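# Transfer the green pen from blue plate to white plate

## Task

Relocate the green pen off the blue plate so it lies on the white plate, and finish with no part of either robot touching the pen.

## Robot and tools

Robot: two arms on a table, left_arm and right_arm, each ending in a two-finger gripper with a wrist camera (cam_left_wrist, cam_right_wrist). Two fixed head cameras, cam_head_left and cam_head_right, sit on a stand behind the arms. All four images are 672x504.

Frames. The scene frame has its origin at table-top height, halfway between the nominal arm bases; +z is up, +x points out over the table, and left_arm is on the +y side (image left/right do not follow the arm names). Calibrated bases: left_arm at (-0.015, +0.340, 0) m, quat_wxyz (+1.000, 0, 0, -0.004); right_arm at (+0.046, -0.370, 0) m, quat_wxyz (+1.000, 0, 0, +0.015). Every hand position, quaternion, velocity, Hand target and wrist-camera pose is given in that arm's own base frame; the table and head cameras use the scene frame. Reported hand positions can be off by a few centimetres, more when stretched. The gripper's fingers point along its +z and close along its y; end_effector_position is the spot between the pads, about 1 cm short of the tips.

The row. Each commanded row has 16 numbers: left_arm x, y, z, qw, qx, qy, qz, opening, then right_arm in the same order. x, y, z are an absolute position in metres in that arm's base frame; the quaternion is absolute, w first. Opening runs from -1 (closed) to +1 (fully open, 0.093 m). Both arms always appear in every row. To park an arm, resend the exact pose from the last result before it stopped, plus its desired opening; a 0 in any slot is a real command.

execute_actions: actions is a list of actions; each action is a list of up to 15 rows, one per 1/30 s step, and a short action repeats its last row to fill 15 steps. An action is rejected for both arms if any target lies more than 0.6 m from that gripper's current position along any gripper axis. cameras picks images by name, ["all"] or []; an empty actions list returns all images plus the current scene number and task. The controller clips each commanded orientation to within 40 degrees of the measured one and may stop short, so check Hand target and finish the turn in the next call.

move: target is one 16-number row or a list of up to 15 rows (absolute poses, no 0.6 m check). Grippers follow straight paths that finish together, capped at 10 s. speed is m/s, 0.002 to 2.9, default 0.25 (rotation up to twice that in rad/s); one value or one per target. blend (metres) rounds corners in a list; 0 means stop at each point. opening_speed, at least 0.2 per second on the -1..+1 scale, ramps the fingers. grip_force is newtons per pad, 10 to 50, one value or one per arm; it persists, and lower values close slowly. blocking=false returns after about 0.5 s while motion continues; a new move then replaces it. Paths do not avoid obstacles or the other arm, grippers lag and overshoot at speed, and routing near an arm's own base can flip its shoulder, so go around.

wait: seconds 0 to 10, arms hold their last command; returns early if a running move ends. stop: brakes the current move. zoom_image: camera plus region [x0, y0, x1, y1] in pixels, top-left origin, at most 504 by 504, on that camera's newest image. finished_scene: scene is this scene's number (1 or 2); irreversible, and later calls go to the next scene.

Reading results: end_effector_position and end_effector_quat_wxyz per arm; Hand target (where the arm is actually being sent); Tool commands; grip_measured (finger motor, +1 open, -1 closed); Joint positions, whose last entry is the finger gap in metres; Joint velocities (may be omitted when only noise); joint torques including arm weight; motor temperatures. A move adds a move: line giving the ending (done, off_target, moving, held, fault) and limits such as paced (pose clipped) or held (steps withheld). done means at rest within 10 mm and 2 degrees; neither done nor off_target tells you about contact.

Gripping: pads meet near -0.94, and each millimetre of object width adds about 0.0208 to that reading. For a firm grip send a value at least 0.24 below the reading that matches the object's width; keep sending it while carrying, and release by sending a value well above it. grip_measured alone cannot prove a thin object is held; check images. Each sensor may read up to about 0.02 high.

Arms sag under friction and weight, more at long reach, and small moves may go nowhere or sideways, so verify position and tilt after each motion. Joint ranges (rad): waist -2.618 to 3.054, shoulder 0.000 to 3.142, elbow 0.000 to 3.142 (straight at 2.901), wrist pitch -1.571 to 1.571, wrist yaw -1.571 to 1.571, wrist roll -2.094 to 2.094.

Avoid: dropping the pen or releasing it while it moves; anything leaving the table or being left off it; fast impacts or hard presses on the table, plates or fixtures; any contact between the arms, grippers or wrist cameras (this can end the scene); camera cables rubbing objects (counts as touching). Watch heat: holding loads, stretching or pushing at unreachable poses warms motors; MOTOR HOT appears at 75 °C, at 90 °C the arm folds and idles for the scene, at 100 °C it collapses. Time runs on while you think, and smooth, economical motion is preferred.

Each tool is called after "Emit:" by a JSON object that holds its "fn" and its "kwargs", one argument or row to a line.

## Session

Emit:
{"fn": "execute_actions", "kwargs": {
  "actions": []
}}

Scene clock: 0.00 s.
left_arm: end_effector_position=(+0.3444, -0.1940, +0.1429) grip_measured=+1.000 end_effector_quat_wxyz=(+0.410, +0.246, +0.846, -0.237) | right_arm: end_effector_position=(+0.3587, +0.1550, +0.1245) grip_measured=+1.000 end_effector_quat_wxyz=(+0.350, -0.104, +0.882, +0.298)
Joint positions: left_arm=[-0.358 1.38 0.763 -0.016 0.371 0.019 0.093] | right_arm=[0.202 1.439 0.77 -0.046 -0.495 0.195 0.093]
Joint velocities: within noise
Joint torques (N m): no reading
Motor temperatures (°C): left_arm=[26 27 28 29 26 28 26] | right_arm=[27 28 25 26 26 27 27]
Heat: left arm: 29 °C; right arm: 28 °C.
Hand target: left_arm +0.3457, -0.1944, +0.1474; +0.414, +0.246, +0.844, -0.237 | right_arm +0.3605, +0.1553, +0.1296; +0.356, -0.106, +0.879, +0.298
Tool commands: left_gripper/opening=+1.0 right_gripper/opening=+1.0

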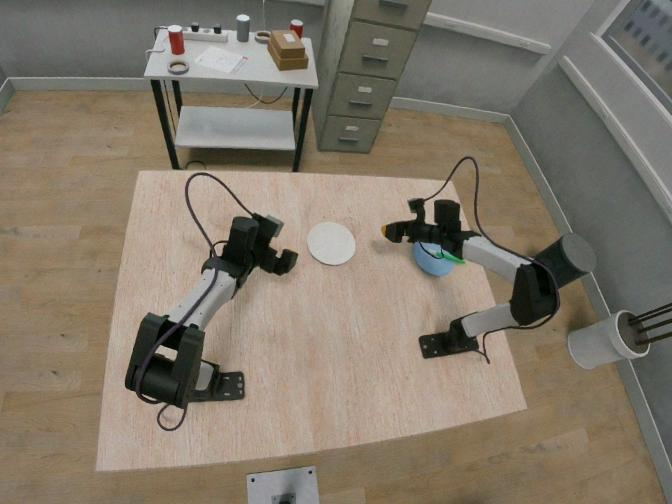

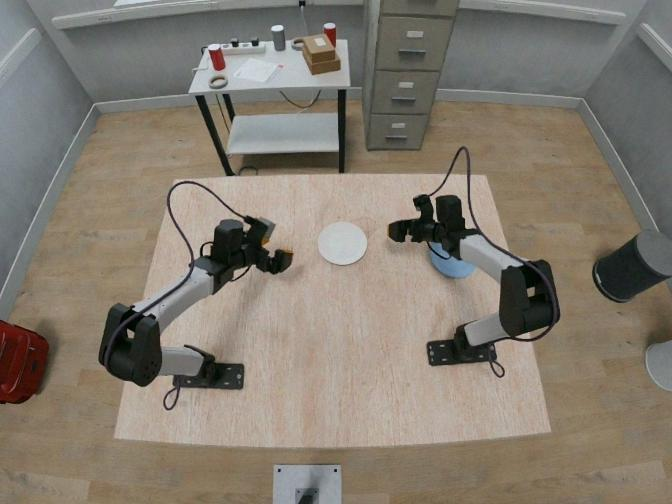

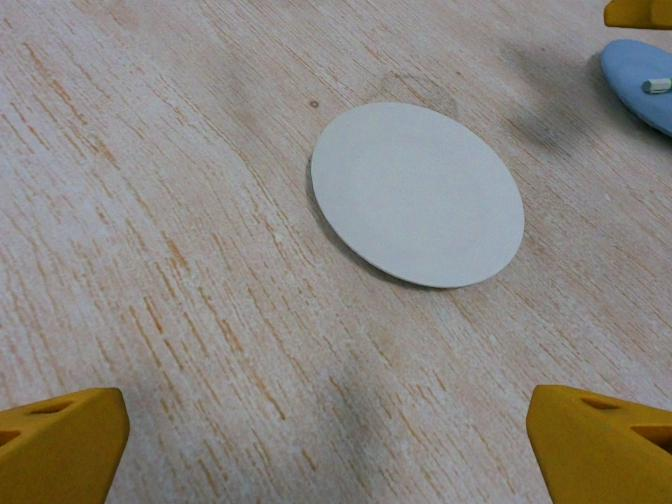

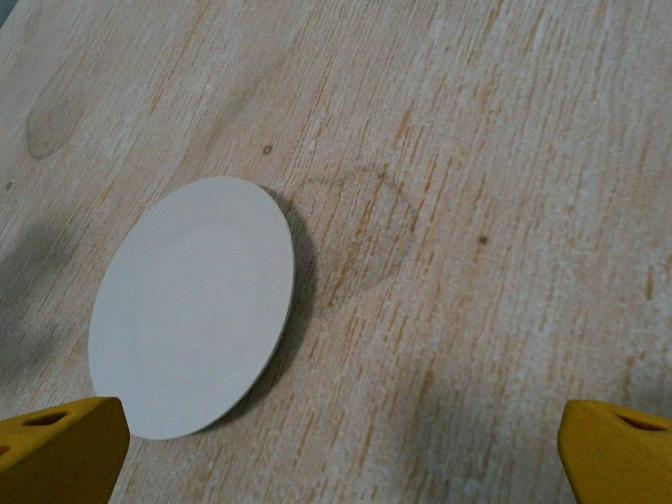

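Emit:
{"fn": "move", "kwargs": {
  "target": [
    [0.3444,-0.194,0.1429,0.41,0.246,0.846,-0.237,1,0.22,0.0,0.2,0.08,0,0.997,0,0.3]
  ],
  "cameras": ["cam_head_left","cam_head_right","cam_right_wrist"]
}}

Scene clock: 9.37 s.
left_arm: end_effector_position=(+0.3444, -0.1940, +0.1429) grip_measured=+1.000 end_effector_quat_wxyz=(+0.410, +0.246, +0.846, -0.237) | right_arm: end_effector_position=(+0.2189, +0.0063, +0.1948) grip_measured=+0.302 end_effector_quat_wxyz=(+0.082, +0.001, +0.997, +0.015)
Joint positions: left_arm=[-0.358 1.38 0.763 -0.016 0.371 0.019 0.093] | right_arm=[0.008 1.25 1.291 -1.446 -0.028 0.011 0.06]
Joint torques (N m): left_arm=[-0.06 -4.77 8.1 2.32 0.17 0.04] | right_arm=[-0.27 -2.41 8.24 0.52 0.09 -0.02]
Heat: left arm: 32 °C; right arm: 29 °C.
Hand target: left_arm +0.3444, -0.1940, +0.1429; +0.410, +0.246, +0.846, -0.237 | right_arm +0.2190, +0.0021, +0.2012; +0.082, -0.001, +0.997, +0.005
Off the commanded pose: left_arm 0.000 m, 0 deg | right_arm 0.008 m, 2 deg.
move: done
Images, in order (width x height): cam_head_left 672x504, cam_head_right 672x504, cam_right_wrist 672x504.

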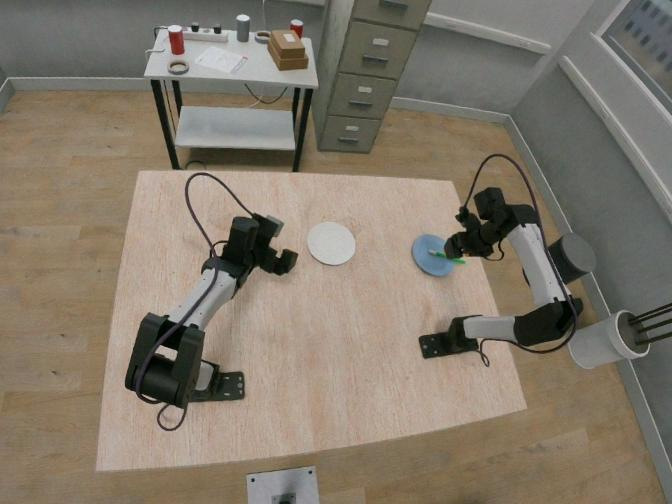

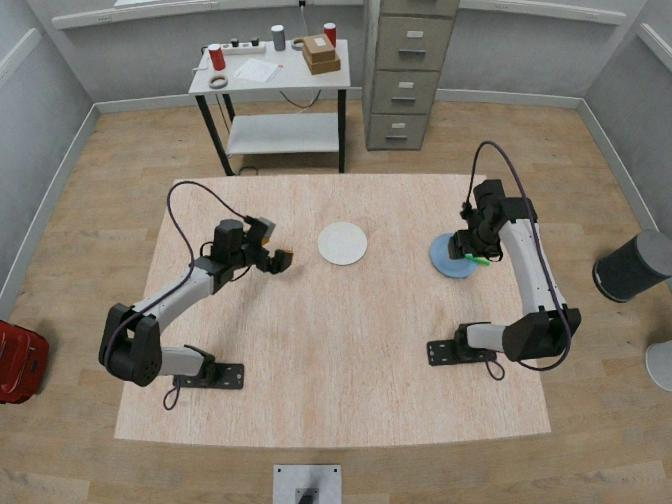

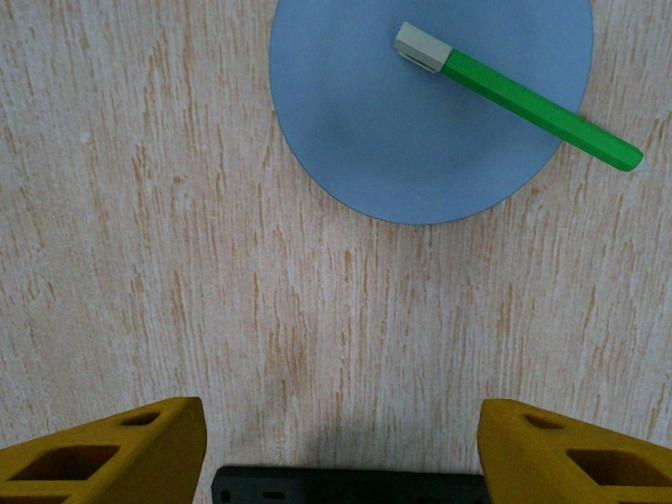

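Emit:
{"fn": "move", "kwargs": {
  "target": [
    [0.3444,-0.194,0.1429,0.41,0.246,0.846,-0.237,1,0.307,-0.067,0.075,0,-0.522,0.853,0,0.3]
  ],
  "cameras": ["cam_right_wrist"]
}}

Scene clock: 22.60 s.
left_arm: end_effector_position=(+0.3444, -0.1940, +0.1429) grip_measured=+1.000 end_effector_quat_wxyz=(+0.410, +0.246, +0.846, -0.237) | right_arm: end_effector_position=(+0.2960, -0.0620, +0.0726) grip_measured=+0.302 end_effector_quat_wxyz=(-0.012, -0.519, +0.855, +0.012)
Joint positions: left_arm=[-0.358 1.38 0.763 -0.016 0.371 0.019 0.093] | right_arm=[-0.207 1.743 1.268 -1.129 -0.001 -1.299 0.06]
Joint torques (N m): left_arm=[-0.06 -4.77 8.1 2.32 0.17 0.04] | right_arm=[-0.32 -6.61 7.19 0.44 0 -0.04]
Motor temperatures (°C): left_arm=[26 29 30 35 26 28 26] | right_arm=[27 29 28 27 26 27 27]
Heat: left arm: 35 °C; right arm: 29 °C.
Hand target: left_arm +0.3444, -0.1940, +0.1429; +0.410, +0.246, +0.846, -0.237 | right_arm +0.3065, -0.0687, +0.0755; -0.004, -0.522, +0.853, -0.005
Off the commanded pose: left_arm 0.000 m, 0 deg | right_arm 0.012 m, 2 deg.
move: off_target (right_arm)
Images, in order (width x height): cam_right_wrist 672x504.

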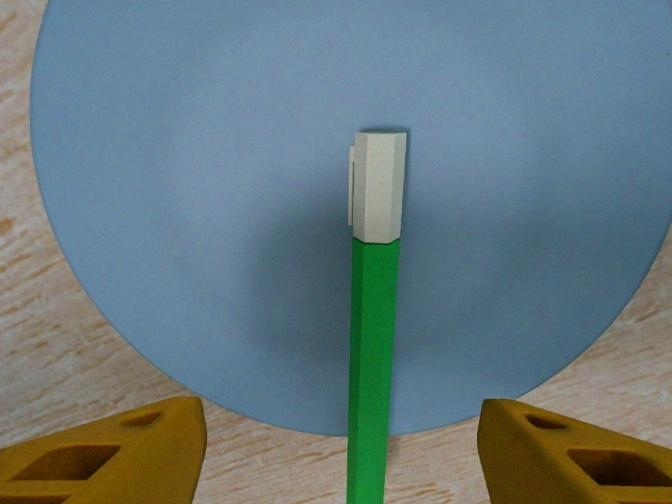

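Emit:
{"fn": "move", "kwargs": {
  "target": [
    [0.3444,-0.194,0.1429,0.41,0.246,0.846,-0.237,1,0.310,-0.05,0.025,0,-0.522,0.853,0,0.3]
  ],
  "speed": 0.1,
  "cameras": ["cam_right_wrist"]
}}

Scene clock: 32.03 s.
left_arm: end_effector_position=(+0.3444, -0.1940, +0.1429) grip_measured=+1.000 end_effector_quat_wxyz=(+0.410, +0.246, +0.846, -0.237) | right_arm: end_effector_position=(+0.3111, -0.0515, +0.0322) grip_measured=+0.302 end_effector_quat_wxyz=(+0.003, -0.525, +0.851, -0.001)
Joint positions: left_arm=[-0.358 1.38 0.763 -0.016 0.371 0.019 0.093] | right_arm=[-0.165 1.803 1.173 -0.936 -0.001 -1.27 0.06]
Joint torques (N m): left_arm=[-0.08 -4.77 8.1 2.32 0.17 0.04] | right_arm=[0.62 -6.95 3.71 0.59 -0.12 0.19]
Heat: left arm: 36 °C; right arm: 30 °C.
Hand target: left_arm +0.3444, -0.1940, +0.1429; +0.410, +0.246, +0.846, -0.237 | right_arm +0.3101, -0.0501, +0.0252; +0.000, -0.522, +0.853, +0.000
Off the commanded pose: left_arm 0.000 m, 0 deg | right_arm 0.007 m, 0 deg.
move: done
Images, in order (width x height): cam_right_wrist 672x504.

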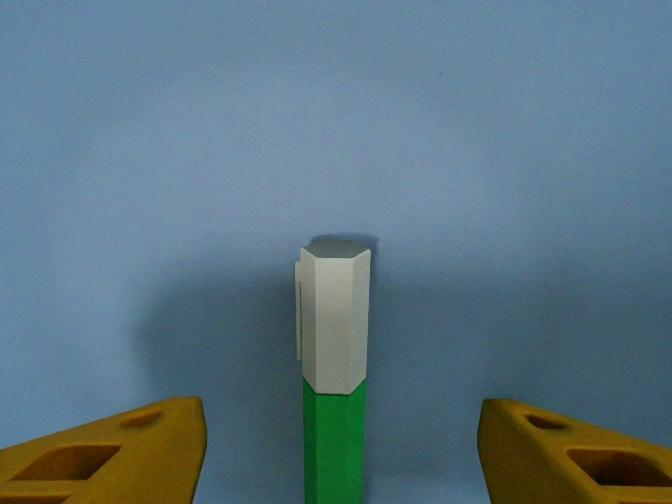

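Emit:
{"fn": "move", "kwargs": {
  "target": [
    [0.3444,-0.194,0.1429,0.41,0.246,0.846,-0.237,1,0.308,-0.049,0.021,0,-0.522,0.853,0,0.3],
    [0.3444,-0.194,0.1429,0.41,0.246,0.846,-0.237,1,0.308,-0.049,0.021,0,-0.522,0.853,0,-0.95]
  ],
  "speed": 0.06,
  "opening_speed": 1,
  "cameras": ["cam_right_wrist"]
}}

Scene clock: 41.50 s.
left_arm: end_effector_position=(+0.3444, -0.1940, +0.1429) grip_measured=+1.000 end_effector_quat_wxyz=(+0.410, +0.246, +0.846, -0.237) | right_arm: end_effector_position=(+0.3093, -0.0511, +0.0281) grip_measured=-0.861 end_effector_quat_wxyz=(+0.002, -0.523, +0.852, -0.001)
Joint positions: left_arm=[-0.358 1.38 0.763 -0.016 0.371 0.019 0.093] | right_arm=[-0.165 1.803 1.155 -0.919 -0.001 -1.267 0.004]
Joint torques (N m): left_arm=[-0.06 -4.77 8.09 2.32 0.17 0.04] | right_arm=[0.75 -6.97 3.54 0.59 -0.13 0.19]
Heat: left arm: 37 °C; right arm: 31 °C.
Hand target: left_arm +0.3444, -0.1940, +0.1429; +0.410, +0.246, +0.846, -0.237 | right_arm +0.3078, -0.0490, +0.0211; +0.000, -0.522, +0.853, +0.000
Off the commanded pose: left_arm 0.000 m, 0 deg | right_arm 0.008 m, 0 deg.
move: done
Images, in order (width x height): cam_right_wrist 672x504.

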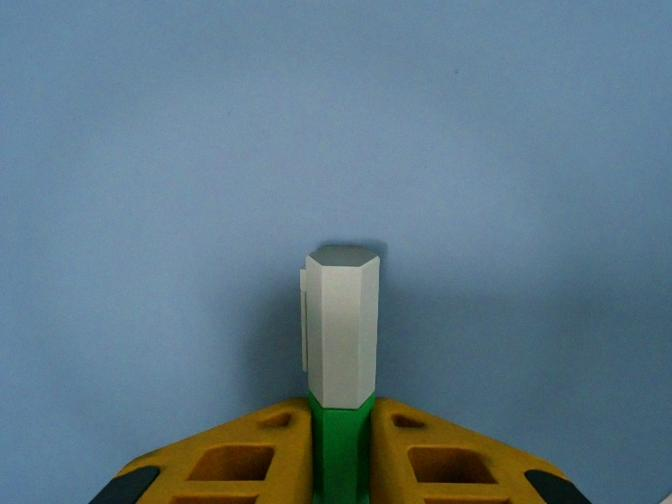

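Emit:
{"fn": "move", "kwargs": {
  "target": [
    [0.33,-0.1,0.16,0.41,0.1,0.9,-0.1,1,0.308,-0.04,0.1,0,-0.522,0.853,0,-0.95],
    [0.30,0.05,0.16,0.41,0,0.912,0,1,0.345,0.29,0.12,0,-0.829,0.559,0,-0.95]
  ],
  "blend": [0.04,0],
  "cameras": ["cam_head_left","cam_head_right","cam_right_wrist"]
}}

Scene clock: 53.27 s.
left_arm: end_effector_position=(+0.3120, +0.0538, +0.1770) grip_measured=+1.000 end_effector_quat_wxyz=(+0.436, -0.005, +0.900, +0.009) | right_arm: end_effector_position=(+0.3423, +0.2910, +0.1192) grip_measured=-0.870 end_effector_quat_wxyz=(-0.004, +0.827, -0.562, +0.000)
Joint positions: left_arm=[0.274 1 0.73 -0.414 0.195 0.171 0.093] | right_arm=[0.704 2.33 2.316 -1.549 -0.001 -1.244 0.003]
Joint torques (N m): left_arm=[0.58 -3.11 6.11 1.79 0.33 0.19] | right_arm=[-0.23 -10.85 8.14 0.07 -0.06 -0.05]
Heat: left arm: 38 °C; right arm: 33 °C.
Hand target: left_arm +0.2998, +0.0495, +0.1604; +0.410, -0.001, +0.912, -0.002 | right_arm +0.3460, +0.2891, +0.1200; -0.001, +0.829, -0.559, +0.004
Off the commanded pose: left_arm 0.021 m, 3 deg | right_arm 0.003 m, 1 deg.
move: off_target (left_arm)
Images, in order (width x height): cam_head_left 672x504, cam_head_right 672x504, cam_right_wrist 672x504.

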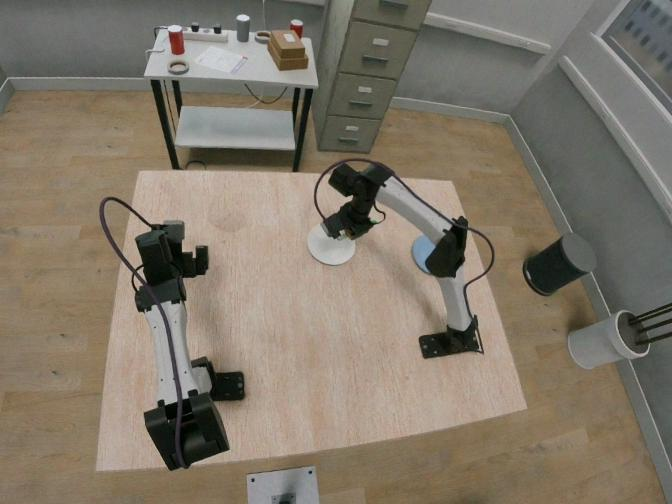

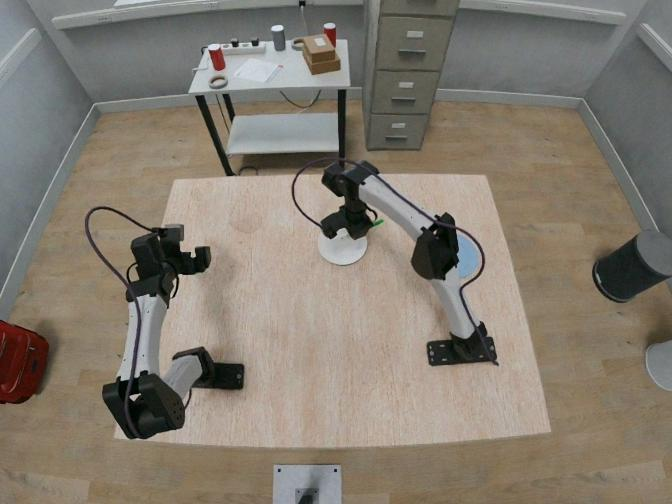

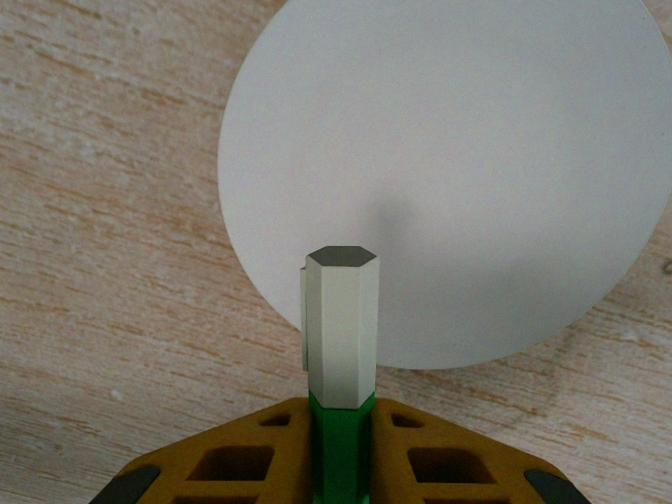

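Emit:
{"fn": "move", "kwargs": {
  "target": [
    [0.30,0.05,0.16,0.41,0,0.912,0,1,0.355,0.36,0.058,0,-0.829,0.559,0,-0.95]
  ],
  "speed": 0.15,
  "cameras": ["cam_head_right","cam_right_wrist"]
}}

Scene clock: 60.77 s.
left_arm: end_effector_position=(+0.3120, +0.0538, +0.1770) grip_measured=+1.000 end_effector_quat_wxyz=(+0.436, -0.004, +0.900, +0.009) | right_arm: end_effector_position=(+0.3542, +0.3601, +0.0559) grip_measured=-0.870 end_effector_quat_wxyz=(-0.013, +0.832, -0.554, +0.002)
Joint positions: left_arm=[0.274 1 0.73 -0.414 0.195 0.172 0.093] | right_arm=[0.793 2.67 2.689 -1.564 -0.001 -1.173 0.003]
Joint torques (N m): left_arm=[0.42 -2.86 6.17 1.82 0.27 0.19] | right_arm=[0.09 -13.23 7.99 0.13 -0.12 0.19]
Motor temperatures (°C): left_arm=[26 30 32 37 26 28 26] | right_arm=[27 35 30 27 26 27 28]
Heat: left arm: 37 °C; right arm: 35 °C.
Hand target: left_arm +0.3006, +0.0500, +0.1603; +0.410, +0.000, +0.912, +0.000 | right_arm +0.3549, +0.3595, +0.0577; -0.012, +0.829, -0.559, +0.003
Off the commanded pose: left_arm 0.021 m, 3 deg | right_arm 0.002 m, 2 deg.
joint sent to its limit (right arm) — joint 4 (wrist pitch), lower limit. The joint targets still meet the commanded pose.
move: off_target (left_arm)
Images, in order (width x height): cam_head_right 672x504, cam_right_wrist 672x504.

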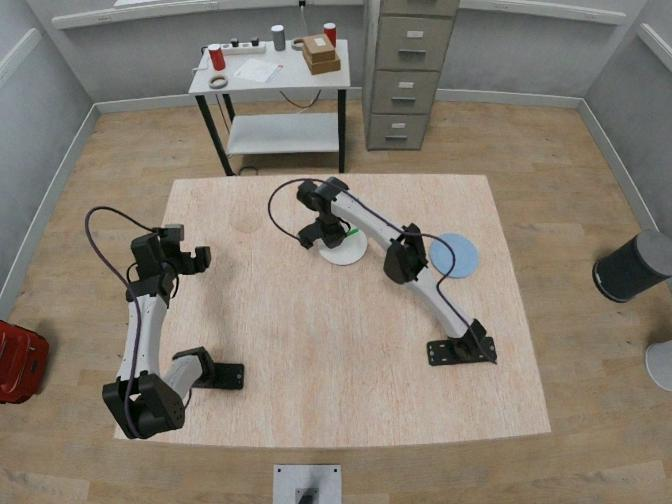

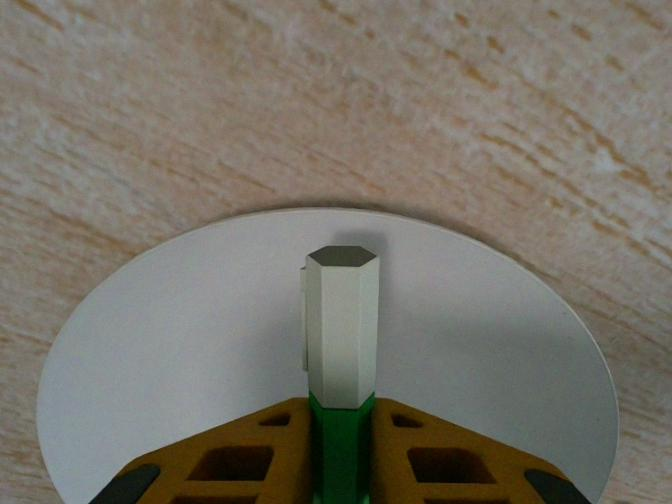

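Emit:
{"fn": "move", "kwargs": {
  "target": [
    [0.30,0.05,0.16,0.41,0,0.912,0,1,0.361,0.344,0.032,0,-0.829,0.559,0,-0.95]
  ],
  "speed": 0.08,
  "cameras": ["cam_right_wrist"]
}}

Scene clock: 66.63 s.
left_arm: end_effector_position=(+0.3120, +0.0538, +0.1770) grip_measured=+1.000 end_effector_quat_wxyz=(+0.436, -0.003, +0.900, +0.009) | right_arm: end_effector_position=(+0.3544, +0.3448, +0.0316) grip_measured=-0.870 end_effector_quat_wxyz=(+0.012, +0.830, -0.557, -0.010)
Joint positions: left_arm=[0.274 1 0.73 -0.414 0.195 0.174 0.093] | right_arm=[0.767 2.635 2.523 -1.486 -0.015 -1.193 0.003]
Joint torques (N m): left_arm=[0.4 -2.86 6.19 1.82 0.27 0.19] | right_arm=[-0.2 -15.9 3.1 0.67 -0.12 -0.02]
Heat: left arm: 37 °C; right arm: 36 °C.
Hand target: left_arm +0.3006, +0.0500, +0.1603; +0.410, +0.000, +0.912, +0.000 | right_arm +0.3596, +0.3455, +0.0321; +0.000, +0.832, -0.555, -0.006
Off the commanded pose: left_arm 0.021 m, 3 deg | right_arm 0.007 m, 2 deg.
move: off_target (left_arm)
Images, in order (width x height): cam_right_wrist 672x504.

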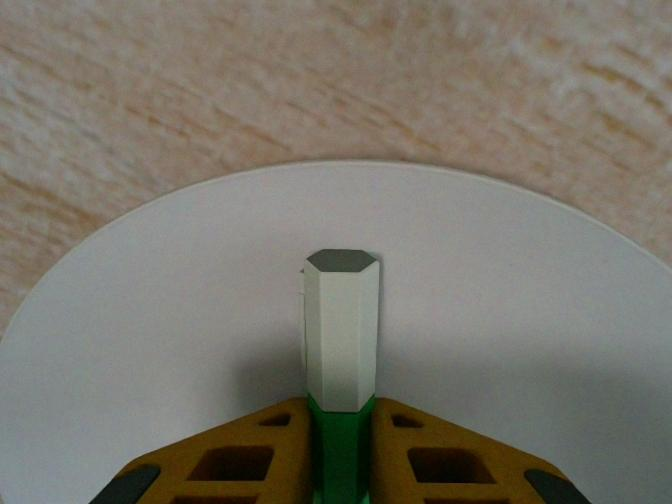

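Emit:
{"fn": "move", "kwargs": {
  "target": [
    [0.30,0.05,0.16,0.41,0,0.912,0,1,0.359,0.344,0.027,0,-0.829,0.559,0,-0.95],
    [0.30,0.05,0.16,0.41,0,0.912,0,1,0.359,0.344,0.027,0,-0.829,0.559,0,-0.1],
    [0.30,0.05,0.16,0.41,0,0.912,0,1,0.355,0.34,0.13,0,-0.829,0.559,0,-0.1]
  ],
  "speed": [0.05,0.1,0.15],
  "opening_speed": 0.8,
  "cameras": ["cam_head_right","cam_right_wrist"]
}}

Scene clock: 77.23 s.
left_arm: end_effector_position=(+0.3120, +0.0538, +0.1770) grip_measured=+1.000 end_effector_quat_wxyz=(+0.436, -0.003, +0.900, +0.009) | right_arm: end_effector_position=(+0.3570, +0.3441, +0.1167) grip_measured=-0.102 end_effector_quat_wxyz=(-0.056, +0.826, -0.560, +0.011)
Joint positions: left_arm=[0.274 1 0.73 -0.414 0.195 0.174 0.093] | right_arm=[0.767 2.496 2.601 -1.561 -0.001 -1.184 0.04]
Joint torques (N m): left_arm=[0.4 -2.86 6.19 1.82 0.27 0.18] | right_arm=[0.01 -15.79 5.87 0.33 -0.01 0.11]
Motor temperatures (°C): left_arm=[26 30 31 36 26 28 26] | right_arm=[27 40 29 27 26 27 28]
Heat: left arm: 36 °C; right arm: 40 °C.
Hand target: left_arm +0.3006, +0.0500, +0.1603; +0.410, +0.000, +0.912, +0.000 | right_arm +0.3561, +0.3382, +0.1293; -0.058, +0.825, -0.562, +0.018
Off the commanded pose: left_arm 0.021 m, 3 deg | right_arm 0.014 m, 7 deg.
joint sent to its limit (right arm) — joint 4 (wrist pitch), lower limit. The joint targets are off in orientation, not in position.
move: off_target (left_arm, right_arm)
Images, in order (width x height): cam_head_right 672x504, cam_right_wrist 672x504.

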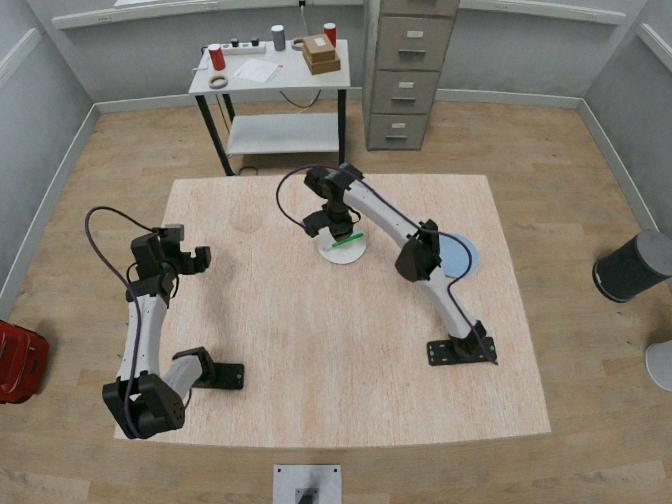

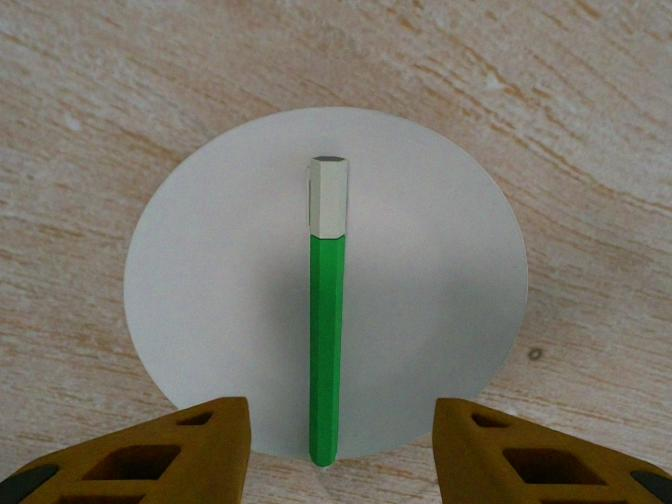

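Emit:
{"fn": "finished_scene", "kwargs": {
  "scene": 2
}}

The scene is finished: the task was done.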